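# Retract a sealant gun's rod fully against its housing

## Task

Slide the sealant gun's plunger rod rearward as far as it goes, so the disc on the rod ends up touching the gun's body. The rod only moves back while the little thumb plate on it, located just behind the handle, is held pushed toward the gun's nozzle end. The gun must finish resting on the table itself, not leaning on or lying across anything else, and then you declare that you are done.

## Robot and tools

Robot: two Franka FR3 seven-joint arms, left_arm and right_arm, each carrying a Robotiq 2F-140 two-finger gripper whose fingers can fold at a hinge when pushed. Bases in the scene frame: left_arm at (+0.022, +0.435, +0.049) m, right_arm at (+0.028, -0.384, +0.049) m, both facing almost straight along +x.

Scene frame: origin at table-top height midway between the arms, +x out over the table, +z up, +y toward left_arm (arm names do not match image sides). Gripper frame: fingers point along its +z, they open and close along its y. end_effector_position is the middle of the closed finger pads (pads 66 mm long); fingertips stick out about 33 mm past it when the gap is 40 mm or less, only about 9 mm when fully open. A firm grip needs the part in the outer quarter of the pads; deeper in, fingers fold and grips go loose or too tight. Fingertips jammed into a surface fold easily and spoil the next grip.

execute_actions(actions, cameras): actions is a list of actions; each action is a list of up to 15 rows, one row per 1/30 s step (a short list repeats its last row to step 15). Every row is one flat list of 20 numbers, each in [-1, 1], covering both arms: left dx, dy, dz, rx, ry, rz, gripper position, force_limit, speed, activate, then the same ten for the right arm. The six pose numbers are an offset, not a pose: measured from that arm's Hand target as it stood when the action began, along the Hand target's own axes; every row counts from that same start, and a new action starts from the updated Hand target, so repeating an offset moves further. Scale: 1.0 = 0.6 m or 180 degrees; rx, ry, rz form one rotation vector. All zeros means no new pose for that arm. Per step the controller clips the command to 70 mm and 16 degrees from the measured gripper pose, so one action may fall short. Gripper numbers are absolute: position +1 = 140 mm open, about -0.8 = pads touching, -1 = close until blocked; force_limit -1 to +1 (roughly 14 N to 58 N on a narrow part after a slow close; faster closes grip harder); speed -1 to +1 (about 30 to 250 mm/s); both default to +1. Always resend each gripper's current position, force_limit and speed, since 0 is itself a command. activate stays 0; send 1 only when fault reads 7 or 13 (it cycles the fingers and drops any part). cameras: list of names, ["all"], or []; images come only for an empty actions list or when requested.

move(target, speed, blend, stop_force, zero, blocking, cameras): target is one 20-number row or a list of up to 15 rows, same layout and units as above; each row's pose numbers are offsets from the Hand target at the move's start (not from the previous row). Grippers travel in straight lines and do not avoid obstacles; all paths end together, capped at 10 s. speed: m/s, 0.002 to 2, default 0.25 (turns limited to twice that in rad/s, max 2.5). blend: corner rounding in m, default 0 (stop at each row). stop_force: 20 to 40 N, one value for both arms; an arm's path ends when push against its travel exceeds it. Use it only slowly, aim a few cm past the contact, not while turning the gripper, and leave it out when backing off a contact. zero (with stop_force): true re-zeros force first. blocking=false returns after 0.5 s while the move runs (not with stop_force). The result adds a move: line: done, off_target, moving, held or fault, plus limits=paced or limits=held.

wait(seconds 0 to 3600, cameras): let time pass without new commands. stop(cameras): brake a running move. zoom_image(camera, region [x0, y0, x1, y1] in pixels, at most 504 by 504) enlarges part of the latest image. set_collision_behavior(contact_force_n: 20, 40 or 85). clear_fault(arm: left_arm or right_arm) clears a torque or force fault already reported. read_manual(section="licences") gives licence text only. finished_scene(scene: 1 or 2) ends the scene irreversibly.

Cameras: cam_head_left, cam_head_right, cam_high, cam_low (504x504), cam_left_wrist, cam_right_wrist (896x504).

Results: per arm end_effector_position (m) and end_effector_quat_wxyz in the scene frame (may be off by a few cm), Hand target (last commanded pose after clipping; the gripper often rests short of it, and the next execute_actions re-requests it), Tool commands, joint positions, velocities and torques, external joint torques, Flange force (N, along the gripper's own x y z, includes held weight and noise), step positions, and Wrist depth as a 7x7 grid of distances in mm ('-' means unknown). Gripper: object_status 0 moving, 1 blocked while opening, 2 blocked while closing (a grip), 3 reached target or pads met; position_measured in counts (3 open, 75 about 100 mm, 139 about 60 mm, 200 about 20 mm, 230 pads meet); fault 0 normal. To grip harder, raise force_limit then change position slightly (-1 to -0.98); to soften, reopen and close slowly.

Faults: an arm halts if contact torque reaches 85 N m on joints 1 to 4 or 11 N m on joints 5 to 7, if outside force reaches 85 N, or if a joint overruns its range or speed; it waits for clear_fault. Long loads or stretched arms heat motors (MOTOR HOT), leading to a 30 to 60 s brake. Thinking time lets the scene run.

Avoid: anything leaving the table, dropping or releasing a moving part, fast impacts, pressing hard on fixed or heavy things, closing a gripper on the other arm or crashing the arms together, squeezing hard on a part still resting on the table, and big gripper twists that swing the elbow.

Each tool is called after ">>>" as name([rows], argument=value, ...), one row to a line, values as JSON.

## Session

>>> execute_actions(actions=[])

Scene clock: 0.00 s.
left_arm: end_effector_position=(+0.2699, +0.2996, +0.2206) position_measured=3 object_status=3 fault=0 end_effector_quat_wxyz=(-0.031, -0.547, +0.792, +0.269) | right_arm: end_effector_position=(+0.3419, -0.0250, +0.1877) position_measured=3 object_status=3 fault=0 end_effector_quat_wxyz=(+0.007, +0.969, -0.078, -0.232)
Joint positions: left_arm=[-0.644 -0.217 -0.007 -2.449 0.117 1.694 -0.312] | right_arm=[0.691 0.195 -0.026 -2.037 0.319 1.852 -0.891]
Joint velocities: within noise
Joint torques (N m): no reading
External joint torques (N m): no reading
Flange force (N): no reading
Wrist depth (mm): cam_left_wrist=[235 258 289 332 381 426 1857 / 248 274 310 361 370 337 2194 / 264 295 337 394 377 304 266 / 285 304 368 436 506 295 243 / 90 113 404 487 608 126 236 / 87 380 446 554 721 111 91 / - 411 504 644 3095 2488 -] | cam_right_wrist=[273 274 275 278 281 285 287 / 298 301 303 306 310 312 315 / 330 333 336 341 343 347 353 / 369 374 376 383 387 382 396 / 415 132 419 435 443 143 118 / 450 103 499 508 518 523 107 / - 102 593 610 619 635 660]
Hand target: left_arm +0.2699, +0.2996, +0.2206; -0.031, -0.547, +0.792, +0.269 | right_arm +0.3419, -0.0250, +0.1877; +0.007, +0.969, -0.078, -0.232
Tool commands: left_gripper/position=+1.0 left_gripper/force_limit=+1.0 left_gripper/speed=+1.0 left_gripper/activate=+0.0 right_gripper/position=+1.0 right_gripper/force_limit=+1.0 right_gripper/speed=+1.0 right_gripper/activate=+0.0

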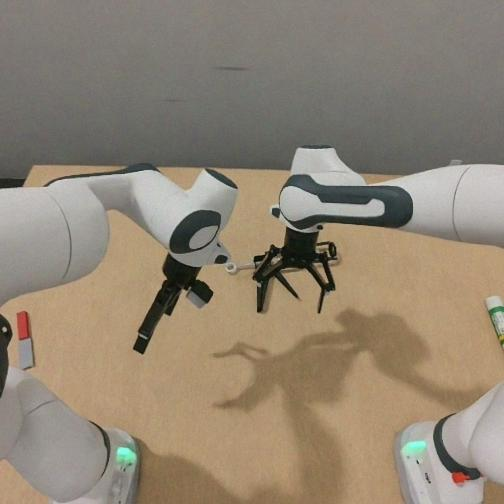

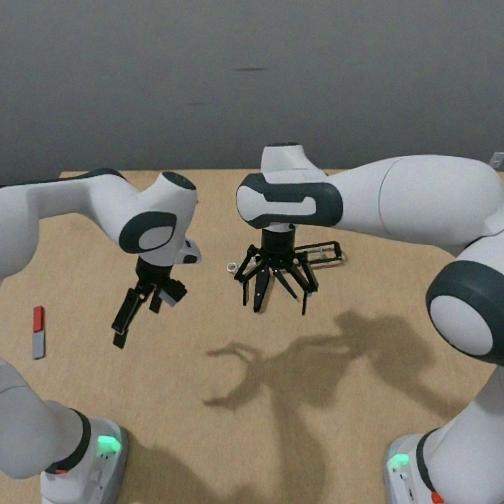

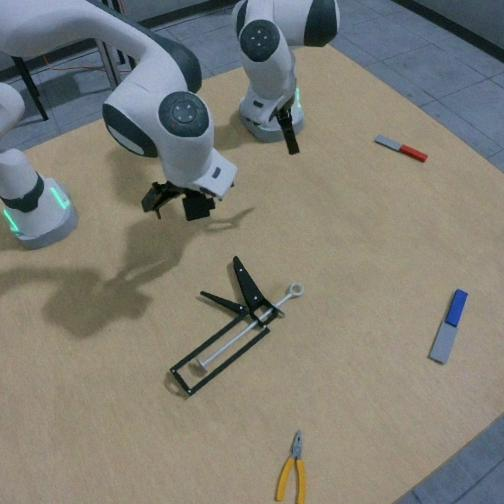

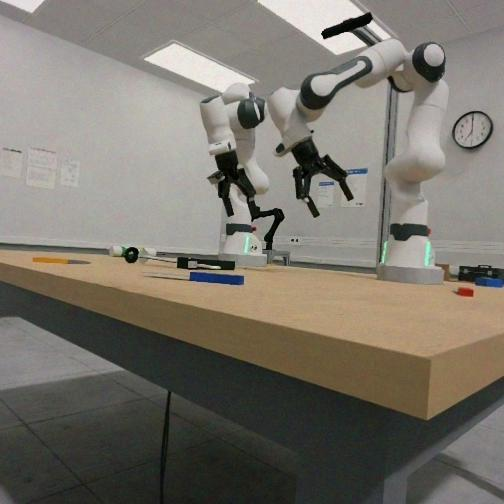

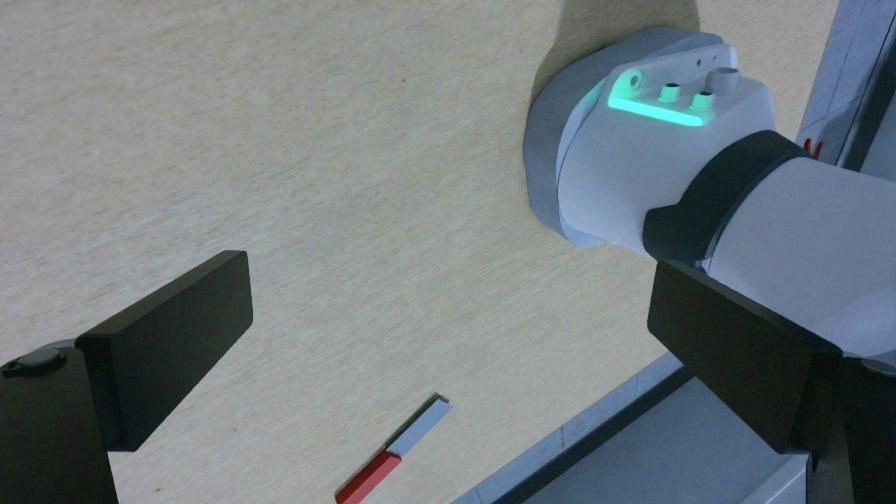

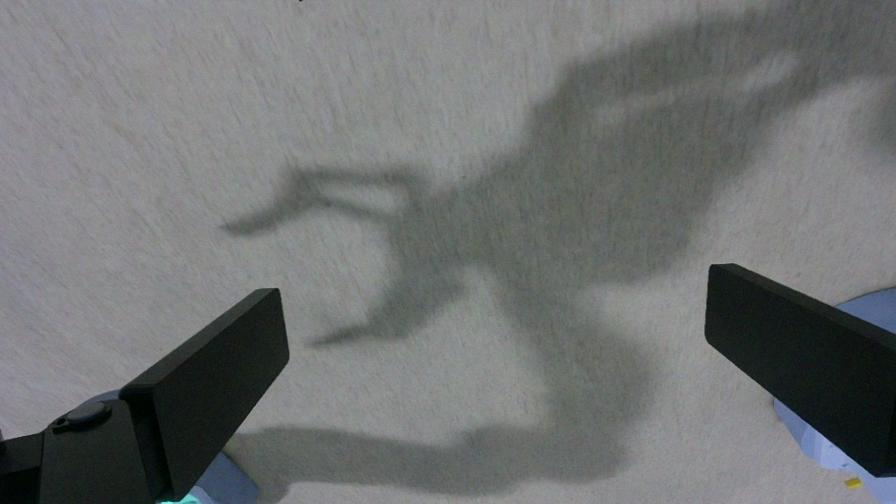

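>>> zoom_image(camera="cam_high", region=[150, 230, 330, 410])

>>> zoom_image(camera="cam_head_right", region=[200, 200, 360, 320])

>>> zoom_image(camera="cam_low", region=[100, 200, 300, 300])

Scaled by 2.800 from the camera's image (finer frame: 720x720).

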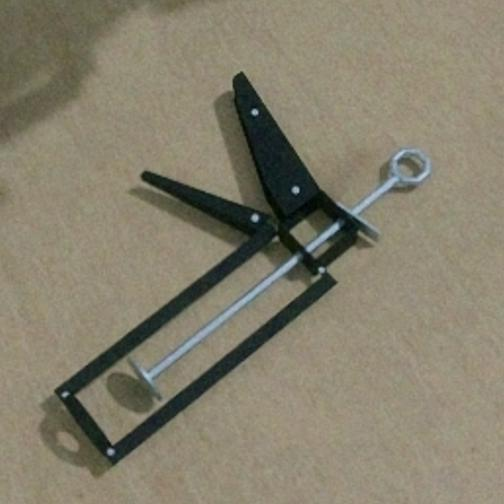

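Scaled by 3.150 from the camera's image (finer frame: 720x720).

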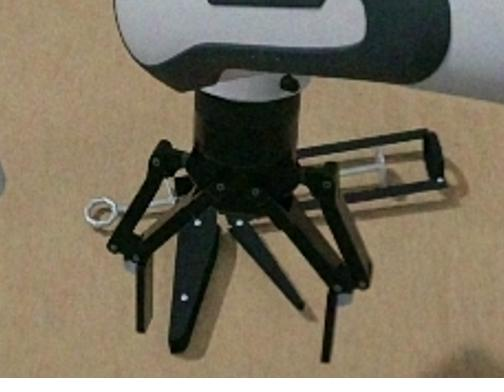

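Scaled by 2.520 from the camera's image (finer frame: 720x720).

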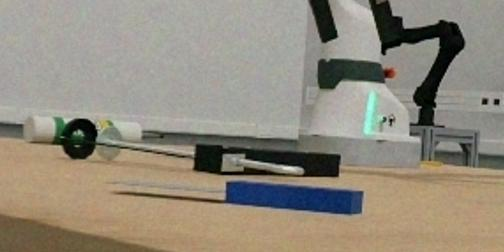

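>>> move(target=[0,0,0,0,0,0,1,1,1,0,0.147,-0.063,-0.2825,0.004,0.150,-0.051,1,1,1,0], cameras=["all"])

Scene clock: 4.77 s.
left_arm: end_effector_position=(+0.2699, +0.2996, +0.2206) position_measured=3 object_status=3 fault=0 end_effector_quat_wxyz=(-0.031, -0.547, +0.792, +0.269) | right_arm: end_effector_position=(+0.5003, -0.0059, +0.2975) position_measured=3 object_status=3 fault=0 end_effector_quat_wxyz=(+0.001, +1.000, -0.002, -0.001)
Joint positions: left_arm=[-0.644 -0.217 -0.007 -2.449 0.117 1.694 -0.312] | right_arm=[0.717 0.155 -0.048 -1.794 0.008 1.946 -0.897]
Joint velocities: left_arm=[within noise] | right_arm=[0 -0.002 0.002 0 -0.002 0.005 -0.001]
Joint torques (N m): left_arm=[0.4 -21.66 0.53 21.38 0.83 0.96 0.04] | right_arm=[0.75 -39.5 0.74 25.1 0.6 3.11 -0.37]
External joint torques (N m): left_arm=[0.38 0.2 0.71 -0.29 0.03 0.04 0] | right_arm=[0.67 -1.71 0.77 0.39 -0.16 0.49 -0.37]
Flange force (N): left_arm=[-1.1 -0.5 1.0] | right_arm=[-3.7 2.2 -0.4]
Wrist depth (mm): cam_left_wrist=[236 257 287 330 381 427 1857 / 250 273 311 358 370 336 2175 / 266 294 338 395 375 304 266 / 285 305 367 439 510 296 242 / 90 113 403 487 600 126 236 / 87 383 447 547 716 110 91 / - 415 497 644 2277 - -] | cam_right_wrist=[441 436 430 424 420 414 414 / 456 448 442 436 434 429 426 / 468 463 459 450 447 441 438 / 486 483 475 467 459 454 452 / 500 132 487 482 478 144 118 / - 103 508 498 492 489 107 / - 524 526 519 508 506 501]
Hand target: left_arm +0.2699, +0.2996, +0.2206; -0.031, -0.547, +0.792, +0.269 | right_arm +0.5017, -0.0052, +0.2974; +0.001, +1.000, +0.001, +0.001
Off the commanded pose: left_arm 0.000 m, 0 deg | right_arm 0.002 m, 1 deg.
move: done

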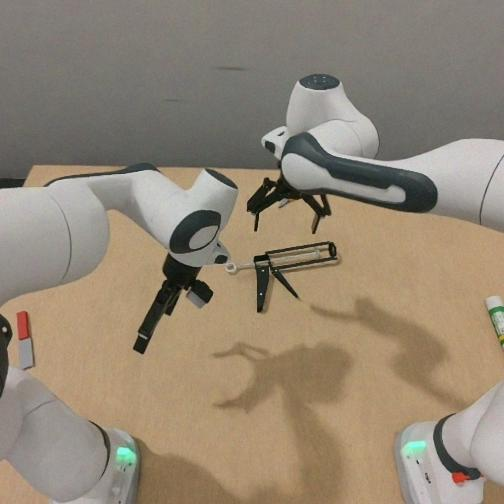

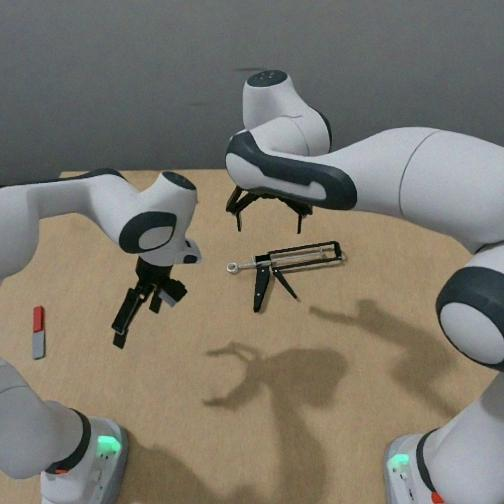

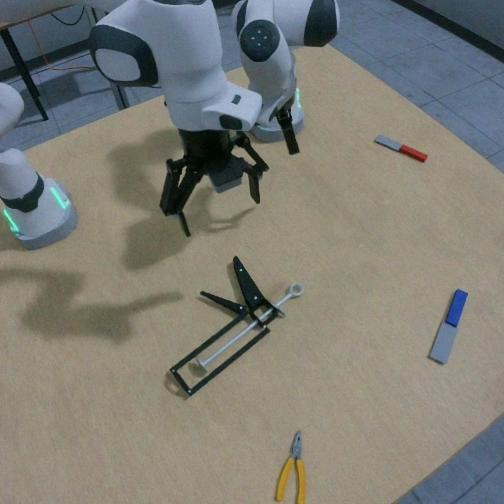

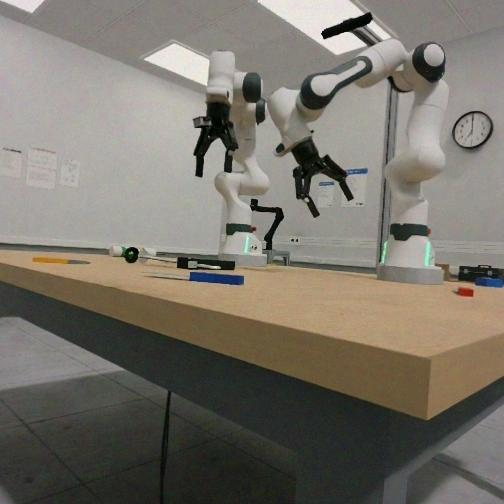

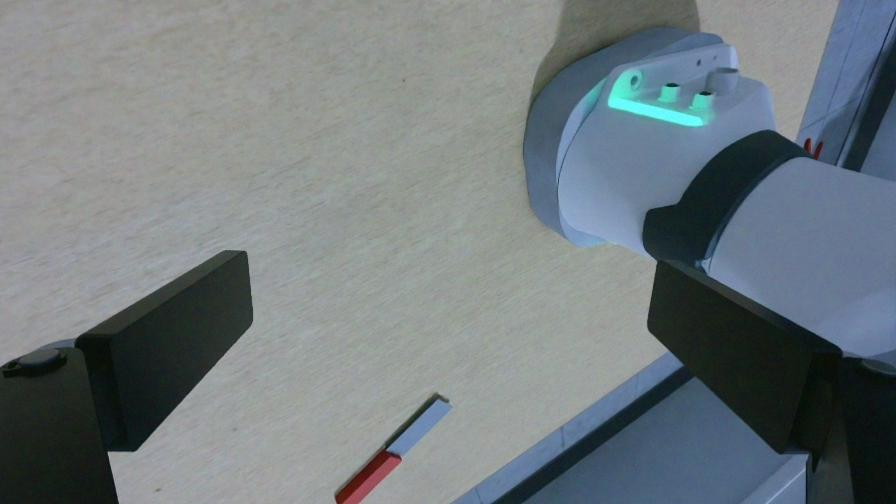

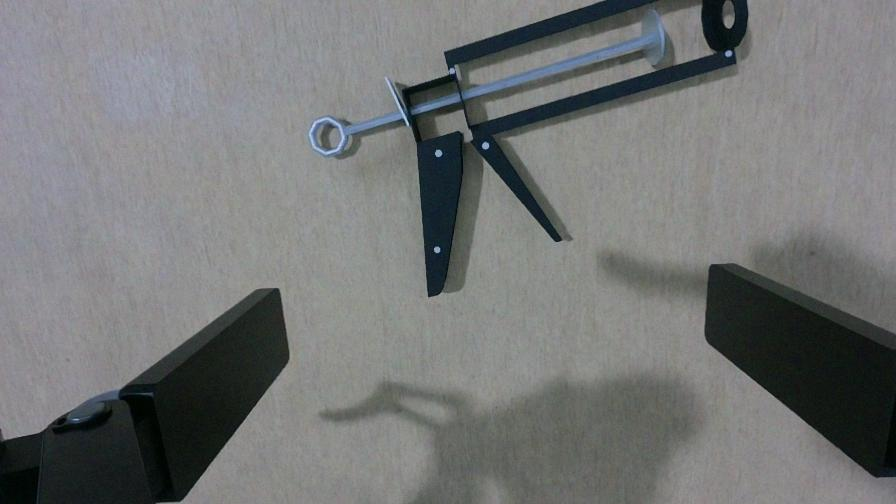

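>>> move(target=[0,0,0,0,0,0,1,1,1,0,0.158,0,0.18,0,0,-0.0886,1,1,1,0], cameras=["cam_right_wrist"])

>>> zoom_image(camera="cam_right_wrist", region=[200, 0, 700, 300])

Scene clock: 10.00 s.
left_arm: end_effector_position=(+0.2699, +0.2996, +0.2206) position_measured=3 object_status=3 fault=0 end_effector_quat_wxyz=(-0.031, -0.547, +0.792, +0.269) | right_arm: end_effector_position=(+0.5951, -0.0047, +0.1905) position_measured=3 object_status=3 fault=0 end_effector_quat_wxyz=(+0.000, +0.991, +0.137, +0.000)
Joint positions: left_arm=[-0.644 -0.217 -0.007 -2.449 0.117 1.694 -0.312] | right_arm=[0.587 0.479 0 -1.601 -0.001 2.079 -1.255]
Joint velocities: left_arm=[within noise] | right_arm=[0 0 -0.001 0 -0.001 0.001 -0.006]
Joint torques (N m): left_arm=[0.4 -21.65 0.53 21.35 0.85 0.99 0.03] | right_arm=[0.25 -48.76 1.48 24.81 0.57 3.06 -0.28]
External joint torques (N m): left_arm=[0.44 0.14 0.77 -0.27 0.05 0.07 -0.01] | right_arm=[0.2 -1.45 0.99 0.49 -0.17 0.41 -0.28]
Flange force (N): left_arm=[-1.3 -0.4 1.1] | right_arm=[-2.9 0.7 -1.1]
Wrist depth (mm): cam_left_wrist=[235 257 290 329 382 443 1871 / 249 274 312 360 367 333 2099 / 265 294 340 394 381 301 265 / 285 302 368 438 510 290 241 / 90 113 400 489 603 126 236 / 87 381 450 550 725 110 91 / - 416 500 654 3095 - -] | cam_right_wrist=[332 330 327 325 323 320 317 / 344 341 338 335 333 330 327 / 355 350 348 342 337 334 333 / 366 363 359 353 351 345 343 / 378 132 369 339 365 143 118 / 385 103 382 380 376 374 107 / - 392 394 393 388 387 384]
Hand target: left_arm +0.2699, +0.2996, +0.2206; -0.031, -0.547, +0.792, +0.269 | right_arm +0.5967, -0.0051, +0.1896; +0.001, +0.990, +0.140, +0.001
Off the commanded pose: left_arm 0.000 m, 0 deg | right_arm 0.002 m, 0 deg.
move: done

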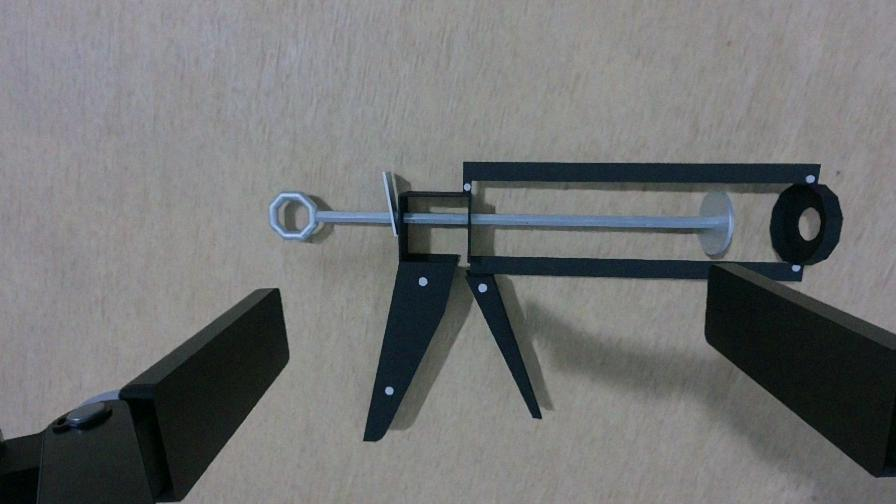

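Scaled by 1.008 from the camera's image (finer frame: 1280x720).

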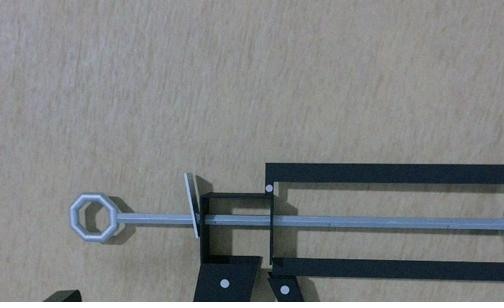

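>>> move(target=[-0.02,-0.502,-0.107,0.187,0.3366,-0.1276,1,1,1,0,-0.069,0.24,-0.1,0,0,0,1,1,1,0], cameras=["all"])

Scene clock: 24.00 s.
left_arm: end_effector_position=(+0.5534, +0.2082, +0.1405) position_measured=3 object_status=3 fault=0 end_effector_quat_wxyz=(+0.214, +0.730, -0.592, +0.265) | right_arm: end_effector_position=(+0.5980, -0.1545, +0.2493) position_measured=3 object_status=3 fault=0 end_effector_quat_wxyz=(+0.002, +0.990, +0.139, +0.002)
Joint positions: left_arm=[-0.473 0.189 0.273 -2.327 -1.209 2.402 0.588] | right_arm=[0.406 0.211 -0.025 -1.845 0.001 2.06 -1.466]
Joint velocities: left_arm=[0.002 0.001 0 0 0.001 0 0.006] | right_arm=[within noise]
Joint torques (N m): left_arm=[0.63 -31.09 2.15 18.84 -0.03 0.84 0.21] | right_arm=[0.47 -41.49 0.81 23.96 1.14 2.76 -0.35]
External joint torques (N m): left_arm=[0.58 0.82 0.51 -0.15 -0.33 -0.19 0.19] | right_arm=[0.46 -2.27 0.77 -0.37 0.38 0.11 -0.35]
Flange force (N): left_arm=[-2.5 -1.9 1.9] | right_arm=[-8.4 0.6 -1.1]
Wrist depth (mm): cam_left_wrist=[386 390 394 389 409 415 419 / 352 358 361 340 371 377 384 / 327 329 334 330 330 345 350 / 302 304 308 310 316 319 324 / 90 113 288 290 292 126 299 / 87 261 268 271 274 117 91 / - 251 253 254 257 259 -] | cam_right_wrist=[386 386 385 381 380 380 378 / 399 397 394 391 389 388 388 / 410 406 400 402 401 402 399 / 421 416 415 419 415 410 410 / 435 132 426 429 429 143 118 / 444 103 443 443 439 440 107 / - 454 464 456 455 453 455]
Hand target: left_arm +0.5529, +0.2078, +0.1398; +0.215, +0.729, -0.593, +0.265 | right_arm +0.5967, -0.1548, +0.2498; +0.001, +0.990, +0.140, +0.001
Off the commanded pose: left_arm 0.001 m, 0 deg | right_arm 0.001 m, 0 deg.
move: done

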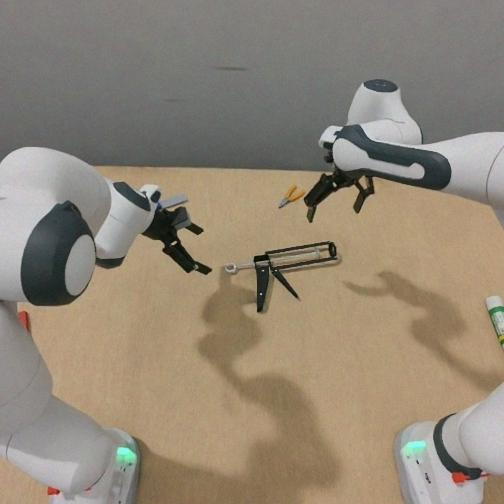

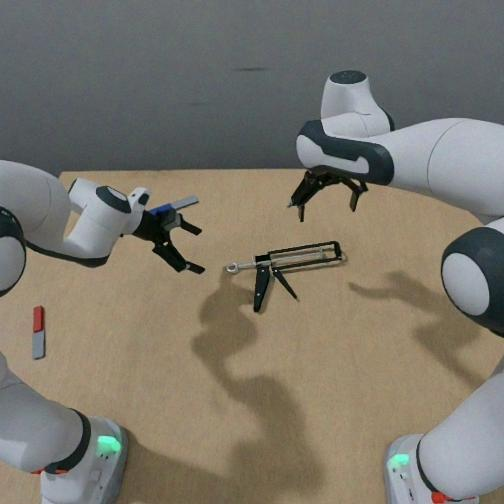

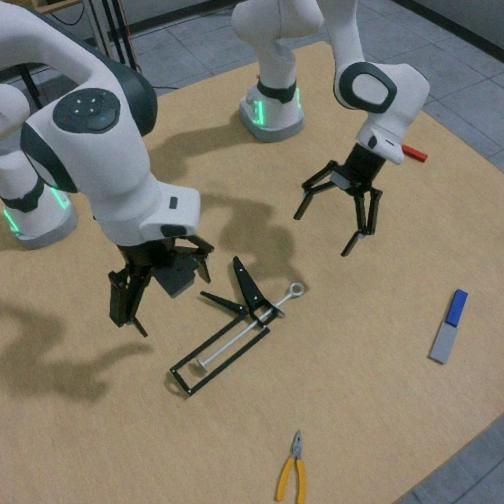

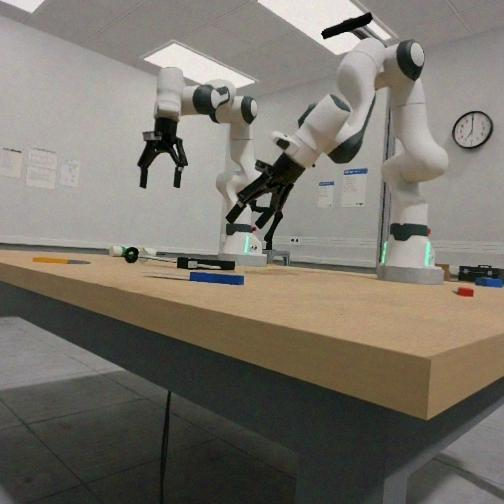

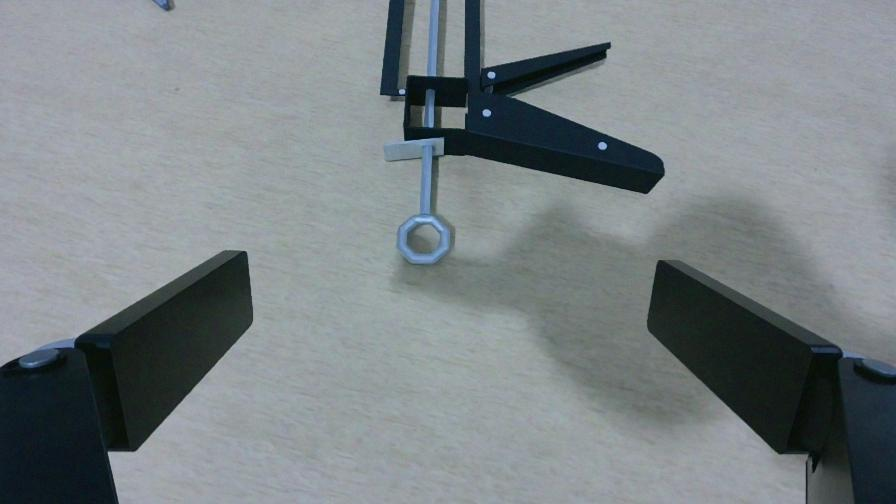

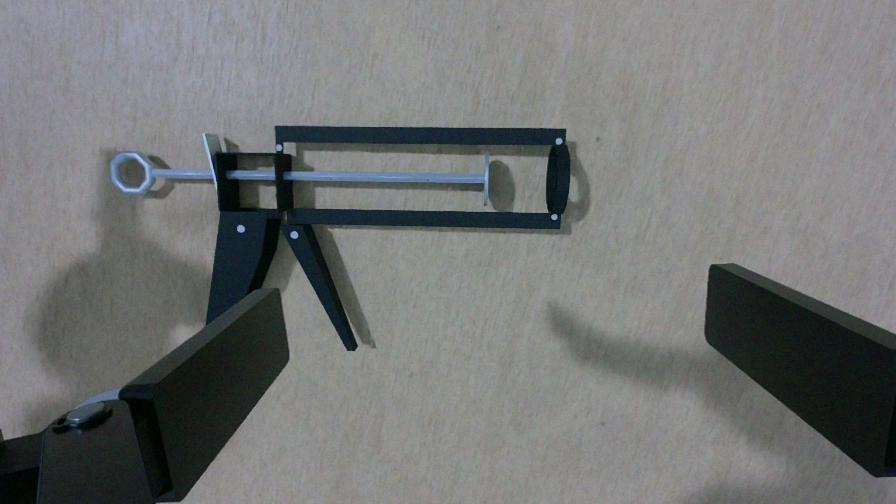

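>>> move(target=[-0.026,-0.019,0.162,0,0,0,0,1,0,0,0,0,0,0,0,0,1,1,1,0], cameras=["all"])

>>> zoom_image(camera="cam_low", region=[140, 200, 300, 300])

Scene clock: 28.20 s.
left_arm: end_effector_position=(+0.5730, +0.1595, +0.0560) position_measured=129 object_status=3 fault=0 end_effector_quat_wxyz=(+0.217, +0.730, -0.592, +0.264) | right_arm: end_effector_position=(+0.5980, -0.1545, +0.2493) position_measured=3 object_status=3 fault=0 end_effector_quat_wxyz=(+0.002, +0.990, +0.139, +0.002)
Joint positions: left_arm=[-0.489 0.458 0.194 -2.173 -1.428 2.452 0.73] | right_arm=[0.406 0.211 -0.025 -1.845 0.001 2.06 -1.466]
Joint velocities: left_arm=[0 0.001 -0.001 -0.001 -0.002 0.001 0.005] | right_arm=[within noise]
Joint torques (N m): left_arm=[0.53 -37.78 3.7 17.01 -0.05 1.01 0.27] | right_arm=[0.54 -41.46 0.71 23.95 1.14 2.77 -0.27]
External joint torques (N m): left_arm=[0.36 0.83 0.65 0.17 -0.32 0.19 0.25] | right_arm=[0.56 -2.16 0.7 -0.48 0.37 0.11 -0.27]
Flange force (N): left_arm=[-2.0 -1.5 2.5] | right_arm=[-8.6 0.4 -0.9]
Wrist depth (mm): cam_left_wrist=[271 275 278 258 272 293 300 / 249 251 255 231 226 264 272 / 229 231 234 237 239 236 249 / 213 216 217 218 223 225 230 / 198 104 119 204 144 211 213 / - 78 188 192 191 80 199 / - - 178 179 181 62 -] | cam_right_wrist=[386 384 383 381 379 379 378 / 397 394 391 390 391 389 389 / 410 408 402 402 402 401 400 / 423 419 414 416 414 412 412 / 437 132 429 431 426 143 118 / 443 103 446 445 443 439 107 / - 457 461 459 456 453 454]
Hand target: left_arm +0.5744, +0.1608, +0.0553; +0.215, +0.729, -0.593, +0.265 | right_arm +0.5967, -0.1548, +0.2498; +0.001, +0.990, +0.140, +0.001
Off the commanded pose: left_arm 0.002 m, 0 deg | right_arm 0.001 m, 0 deg.
move: done

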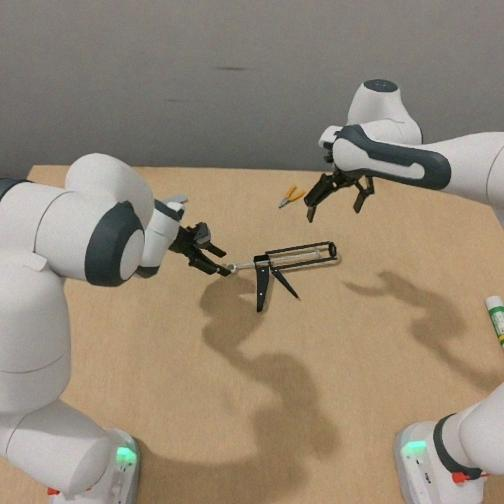

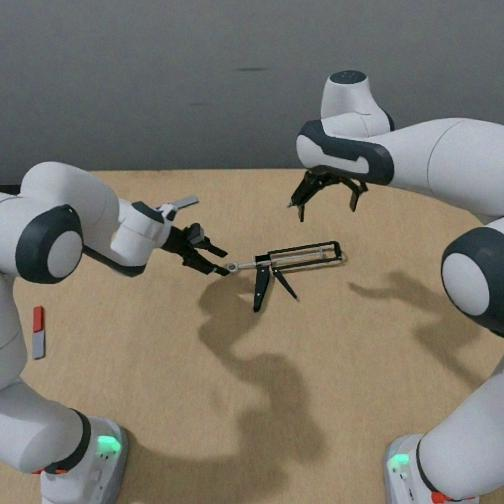

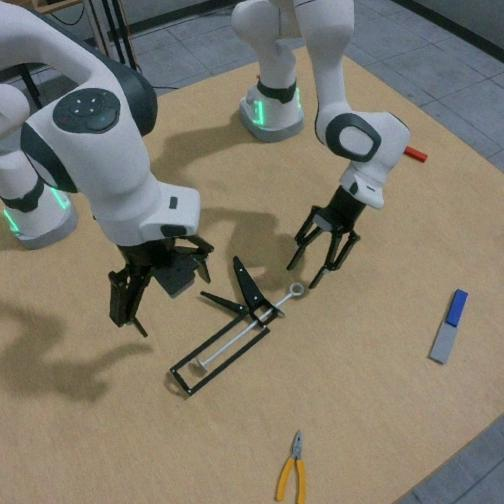

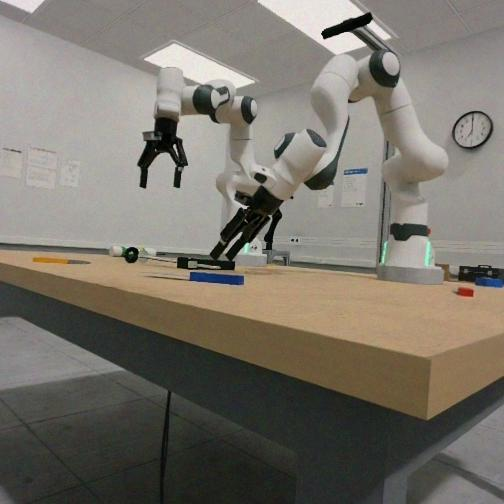

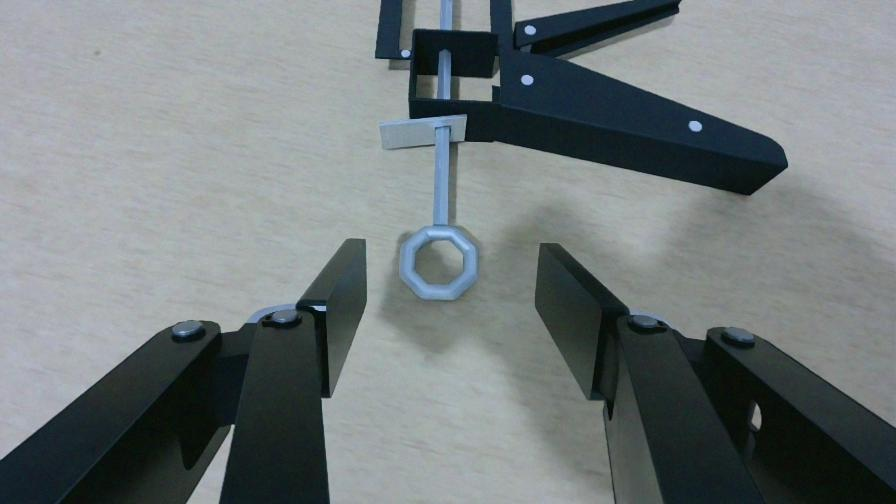

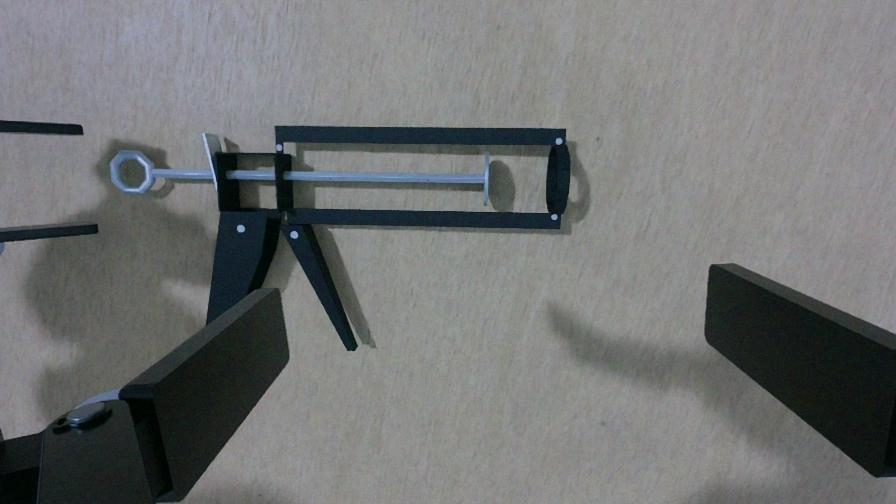

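Scaled by 3.150 from the camera's image (finer frame: 720x720).

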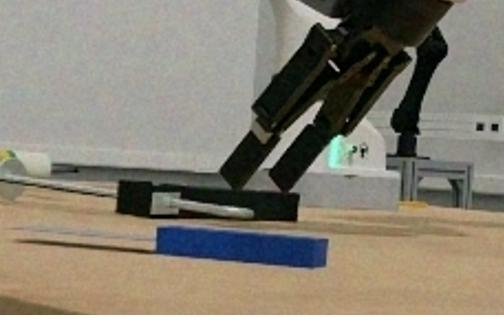

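>>> move(target=[-0.005,-0.005,0.035,0,0,0,0,1,0,0,0,0,0,0,0,0,1,1,1,0], cameras=["cam_left_wrist","cam_low"])

>>> zoom_image(camera="cam_low", region=[180, 220, 270, 290])

Scene clock: 31.77 s.
left_arm: end_effector_position=(+0.5787, +0.1506, +0.0376) position_measured=129 object_status=3 fault=0 end_effector_quat_wxyz=(+0.217, +0.730, -0.592, +0.264) | right_arm: end_effector_position=(+0.5980, -0.1545, +0.2493) position_measured=3 object_status=3 fault=0 end_effector_quat_wxyz=(+0.002, +0.990, +0.139, +0.002)
Joint positions: left_arm=[-0.491 0.517 0.179 -2.13 -1.464 2.462 0.751] | right_arm=[0.406 0.211 -0.025 -1.845 0.001 2.06 -1.466]
Joint velocities: left_arm=[-0.001 0 0 0 0.001 0.001 0.005] | right_arm=[within noise]
Joint torques (N m): left_arm=[0.43 -39.4 3.74 16.74 0 1 0.25] | right_arm=[0.59 -41.51 0.71 23.95 1.14 2.77 -0.33]
External joint torques (N m): left_arm=[0.33 0.52 0.58 0.24 -0.26 0.21 0.23] | right_arm=[0.72 -2.05 0.81 -0.52 0.38 0.1 -0.34]
Flange force (N): left_arm=[-1.5 -1.1 1.9] | right_arm=[-8.4 0.3 -0.7]
Wrist depth (mm): cam_left_wrist=[247 249 255 236 231 268 272 / 227 229 231 213 205 203 247 / 208 210 214 216 218 216 222 / 193 194 198 197 202 205 208 / 182 183 119 185 144 192 192 / - 78 171 174 173 80 180 / - - 162 163 165 62 -] | cam_right_wrist=[387 386 385 381 381 379 377 / 397 395 392 390 390 389 388 / 408 408 400 400 402 402 400 / 423 418 418 416 414 410 412 / 434 132 429 430 427 143 118 / 445 103 446 443 441 442 107 / - 454 459 459 456 454 452]
Hand target: left_arm +0.5796, +0.1505, +0.0373; +0.215, +0.729, -0.593, +0.265 | right_arm +0.5967, -0.1548, +0.2498; +0.001, +0.990, +0.140, +0.001
Off the commanded pose: left_arm 0.001 m, 0 deg | right_arm 0.001 m, 0 deg.
move: done
Images, in order (width x height): cam_low 504x504, cam_left_wrist 896x504.

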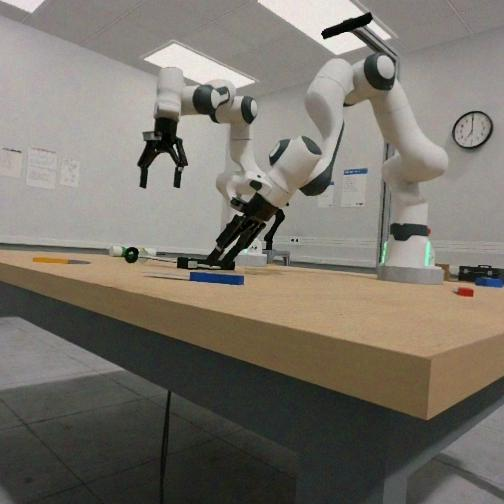

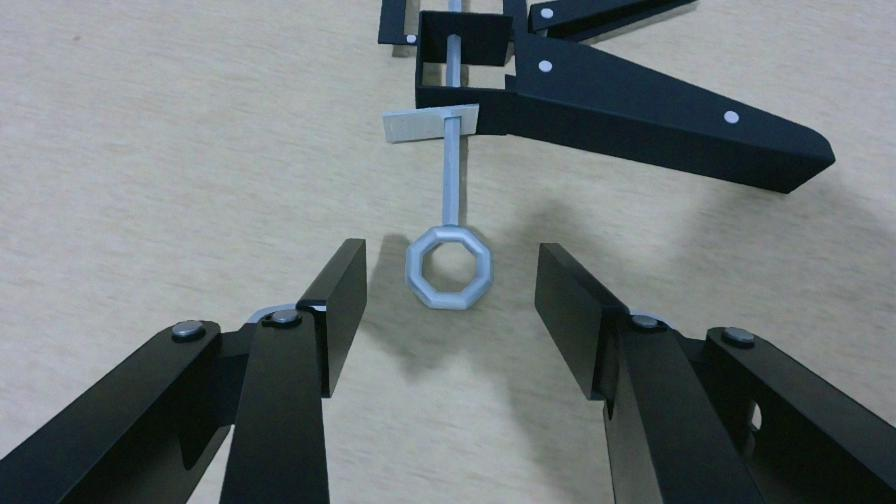

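Scaled by 5.600 from the camera's image (finer frame: 720x720).

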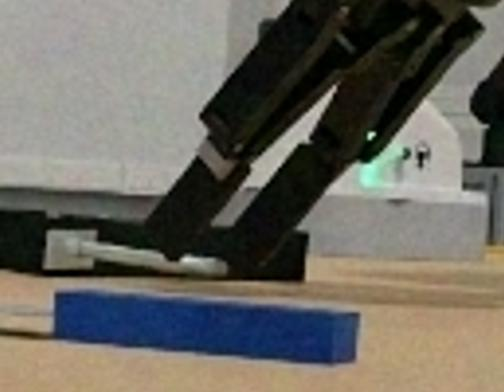

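>>> move(target=[0.008,0,0.0145,0,-0.1,0,0,1,0,0,0,0,0,0,0,0,1,1,1,0], cameras=["cam_left_wrist","cam_low","cam_high"])

>>> zoom_image(camera="cam_low", region=[180, 220, 270, 290])

Scene clock: 37.03 s.
left_arm: end_effector_position=(+0.5822, +0.1420, +0.0343) position_measured=129 object_status=3 fault=0 end_effector_quat_wxyz=(+0.119, +0.761, -0.620, +0.150) | right_arm: end_effector_position=(+0.5980, -0.1545, +0.2493) position_measured=3 object_status=3 fault=0 end_effector_quat_wxyz=(+0.002, +0.990, +0.139, +0.002)
Joint positions: left_arm=[-0.825 0.548 0.398 -2.064 -1.076 2.572 0.247] | right_arm=[0.406 0.211 -0.025 -1.845 0.001 2.06 -1.466]
Joint velocities: left_arm=[0 0.001 -0.002 0 0 0.001 -0.007] | right_arm=[within noise]
Joint torques (N m): left_arm=[-0.01 -38.84 8.28 17.93 0.95 2.02 -0.16] | right_arm=[0.54 -41.47 0.79 23.99 1.14 2.77 -0.32]
External joint torques (N m): left_arm=[-0.14 1.17 1.02 0.03 0.34 -0.15 -0.17] | right_arm=[0.43 -2.08 0.67 -0.45 0.38 0.11 -0.32]
Flange force (N): left_arm=[1.6 -3.3 0.5] | right_arm=[-8.2 0.6 -0.9]
Wrist depth (mm): cam_left_wrist=[191 193 195 195 167 168 204 / 188 190 192 192 194 178 168 / 184 186 188 191 192 193 196 / 182 183 185 185 188 190 192 / 178 180 119 182 144 187 188 / - 78 178 179 180 80 185 / - - 175 176 177 62 -] | cam_right_wrist=[386 385 383 382 380 378 378 / 396 395 392 391 389 388 389 / 410 404 404 404 400 400 399 / 424 417 416 417 415 412 411 / 434 132 428 429 427 143 118 / 444 103 446 443 441 437 107 / - 457 460 457 454 454 454]
Hand target: left_arm +0.5815, +0.1414, +0.0337; +0.120, +0.762, -0.619, +0.148 | right_arm +0.5967, -0.1548, +0.2498; +0.001, +0.990, +0.140, +0.001
Off the commanded pose: left_arm 0.001 m, 0 deg | right_arm 0.001 m, 0 deg.
move: done
Images, in order (width x height): cam_high 504x504, cam_low 504x504, cam_left_wrist 896x504.

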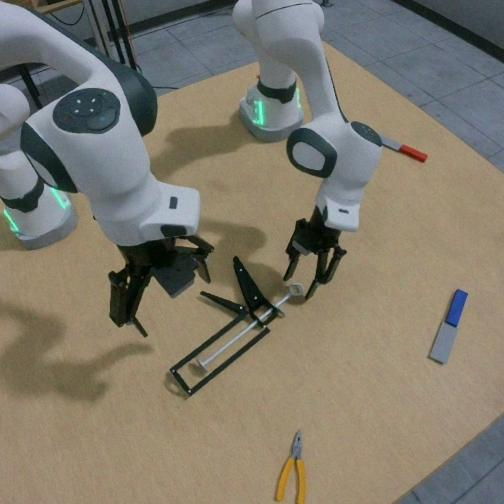

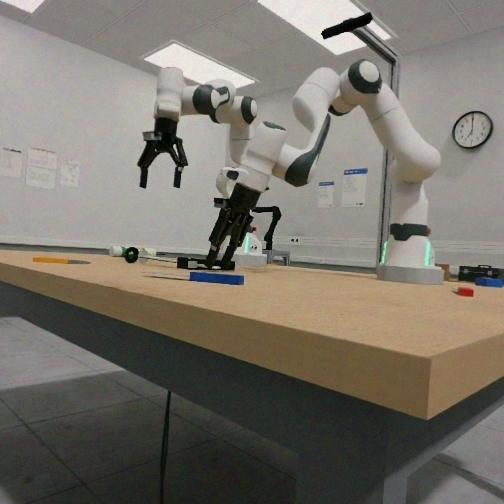

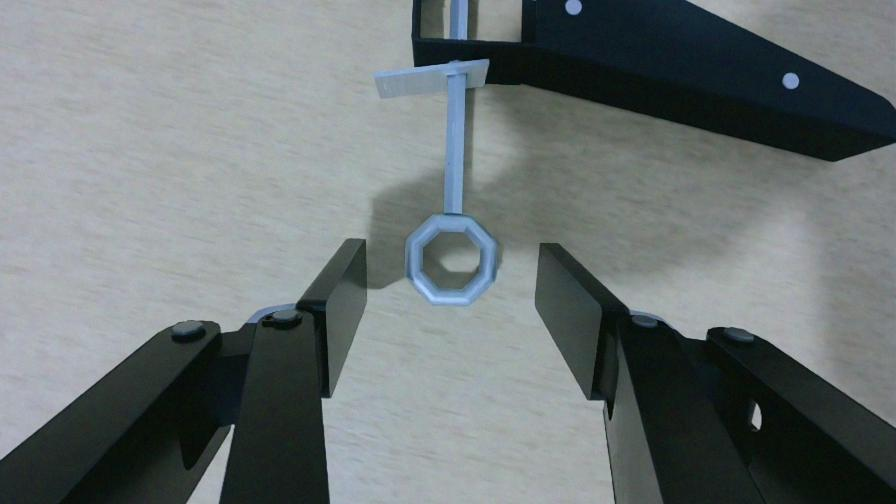

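Scaled by 5.600 from the camera's image (finer frame: 720x720).

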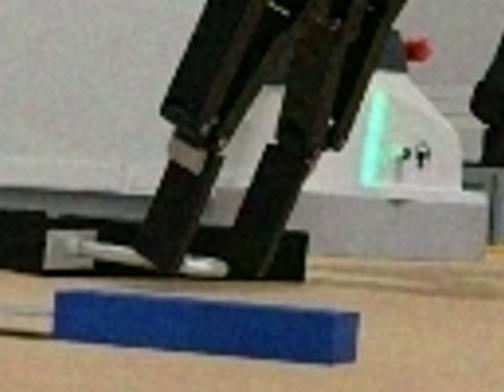

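>>> move(target=[0,0,0.004,0,0,0,-0.22,0,-0.5,0,0,0,0,0,0,0,1,1,1,0], cameras=["cam_left_wrist","cam_low"])

>>> zoom_image(camera="cam_low", region=[180, 220, 270, 290])

>>> zoom_image(camera="cam_left_wrist", region=[300, 150, 600, 350])

Scene clock: 38.87 s.
left_arm: end_effector_position=(+0.5819, +0.1415, +0.0320) position_measured=157 object_status=0 fault=0 end_effector_quat_wxyz=(+0.119, +0.761, -0.620, +0.148) | right_arm: end_effector_position=(+0.5980, -0.1545, +0.2493) position_measured=3 object_status=3 fault=0 end_effector_quat_wxyz=(+0.002, +0.990, +0.139, +0.002)
Joint positions: left_arm=[-0.825 0.554 0.396 -2.061 -1.076 2.572 0.245] | right_arm=[0.406 0.211 -0.025 -1.845 0.001 2.06 -1.466]
Joint torques (N m): left_arm=[0.43 -39.1 7.54 17.87 0.51 2.22 -0.07] | right_arm=[0.55 -41.48 0.71 23.93 1.13 2.77 -0.3]
External joint torques (N m): left_arm=[0.42 0.85 0.36 0.12 -0.1 0.08 -0.08] | right_arm=[0.31 -2.02 0.47 -0.53 0.36 0.11 -0.3]
Flange force (N): left_arm=[0.0 -2.4 2.2] | right_arm=[-8.3 0.8 -0.7]
Wrist depth (mm): cam_left_wrist=[189 191 193 176 164 165 202 / 186 187 190 190 192 177 165 / 181 183 186 187 189 191 193 / 179 180 181 183 187 187 189 / 175 178 98 181 115 185 187 / - 78 93 177 113 79 183 / - - - 174 - 74 64] | cam_right_wrist=[388 385 384 383 379 380 377 / 394 396 392 390 388 390 389 / 407 406 400 402 402 400 399 / 423 420 414 418 414 412 410 / 436 132 430 430 425 143 118 / 445 103 444 443 442 439 107 / - 454 463 458 455 451 454]
Hand target: left_arm +0.5817, +0.1405, +0.0315; +0.120, +0.762, -0.619, +0.148 | right_arm +0.5967, -0.1548, +0.2498; +0.001, +0.990, +0.140, +0.001
Off the commanded pose: left_arm 0.001 m, 0 deg | right_arm 0.001 m, 0 deg.
move: done
Images, in order (width x height): cam_low 504x504, cam_left_wrist 896x504.

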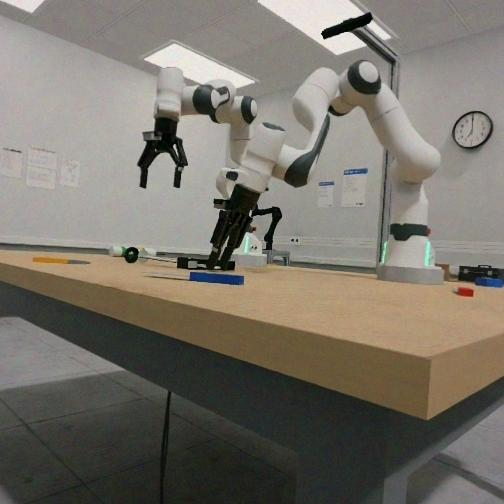

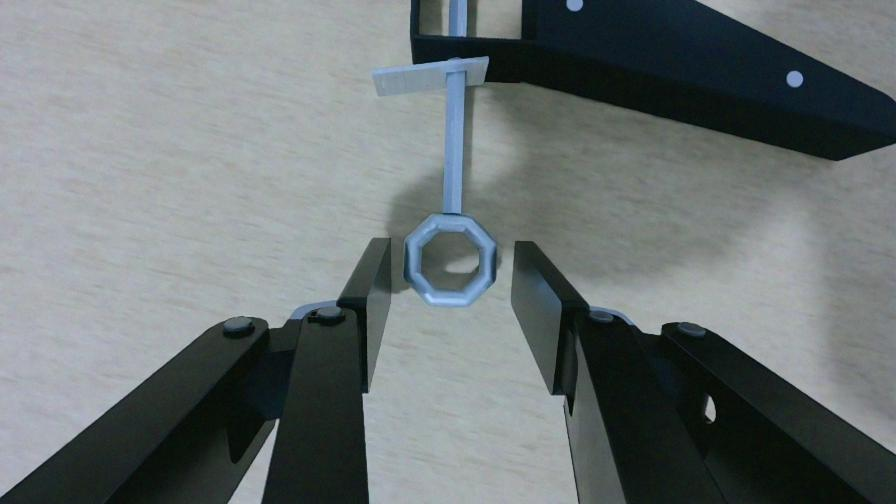

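Scaled by 5.600 from the camera's image (finer frame: 720x720).

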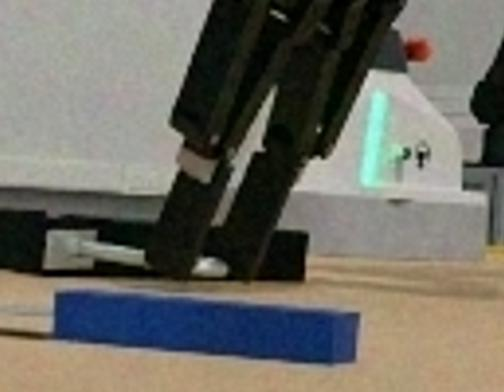

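Scaled by 1.680 from the camera's image (finer frame: 1280x720).

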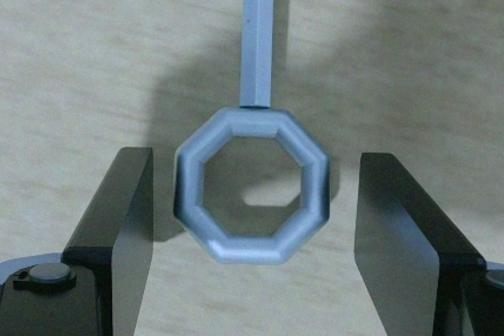

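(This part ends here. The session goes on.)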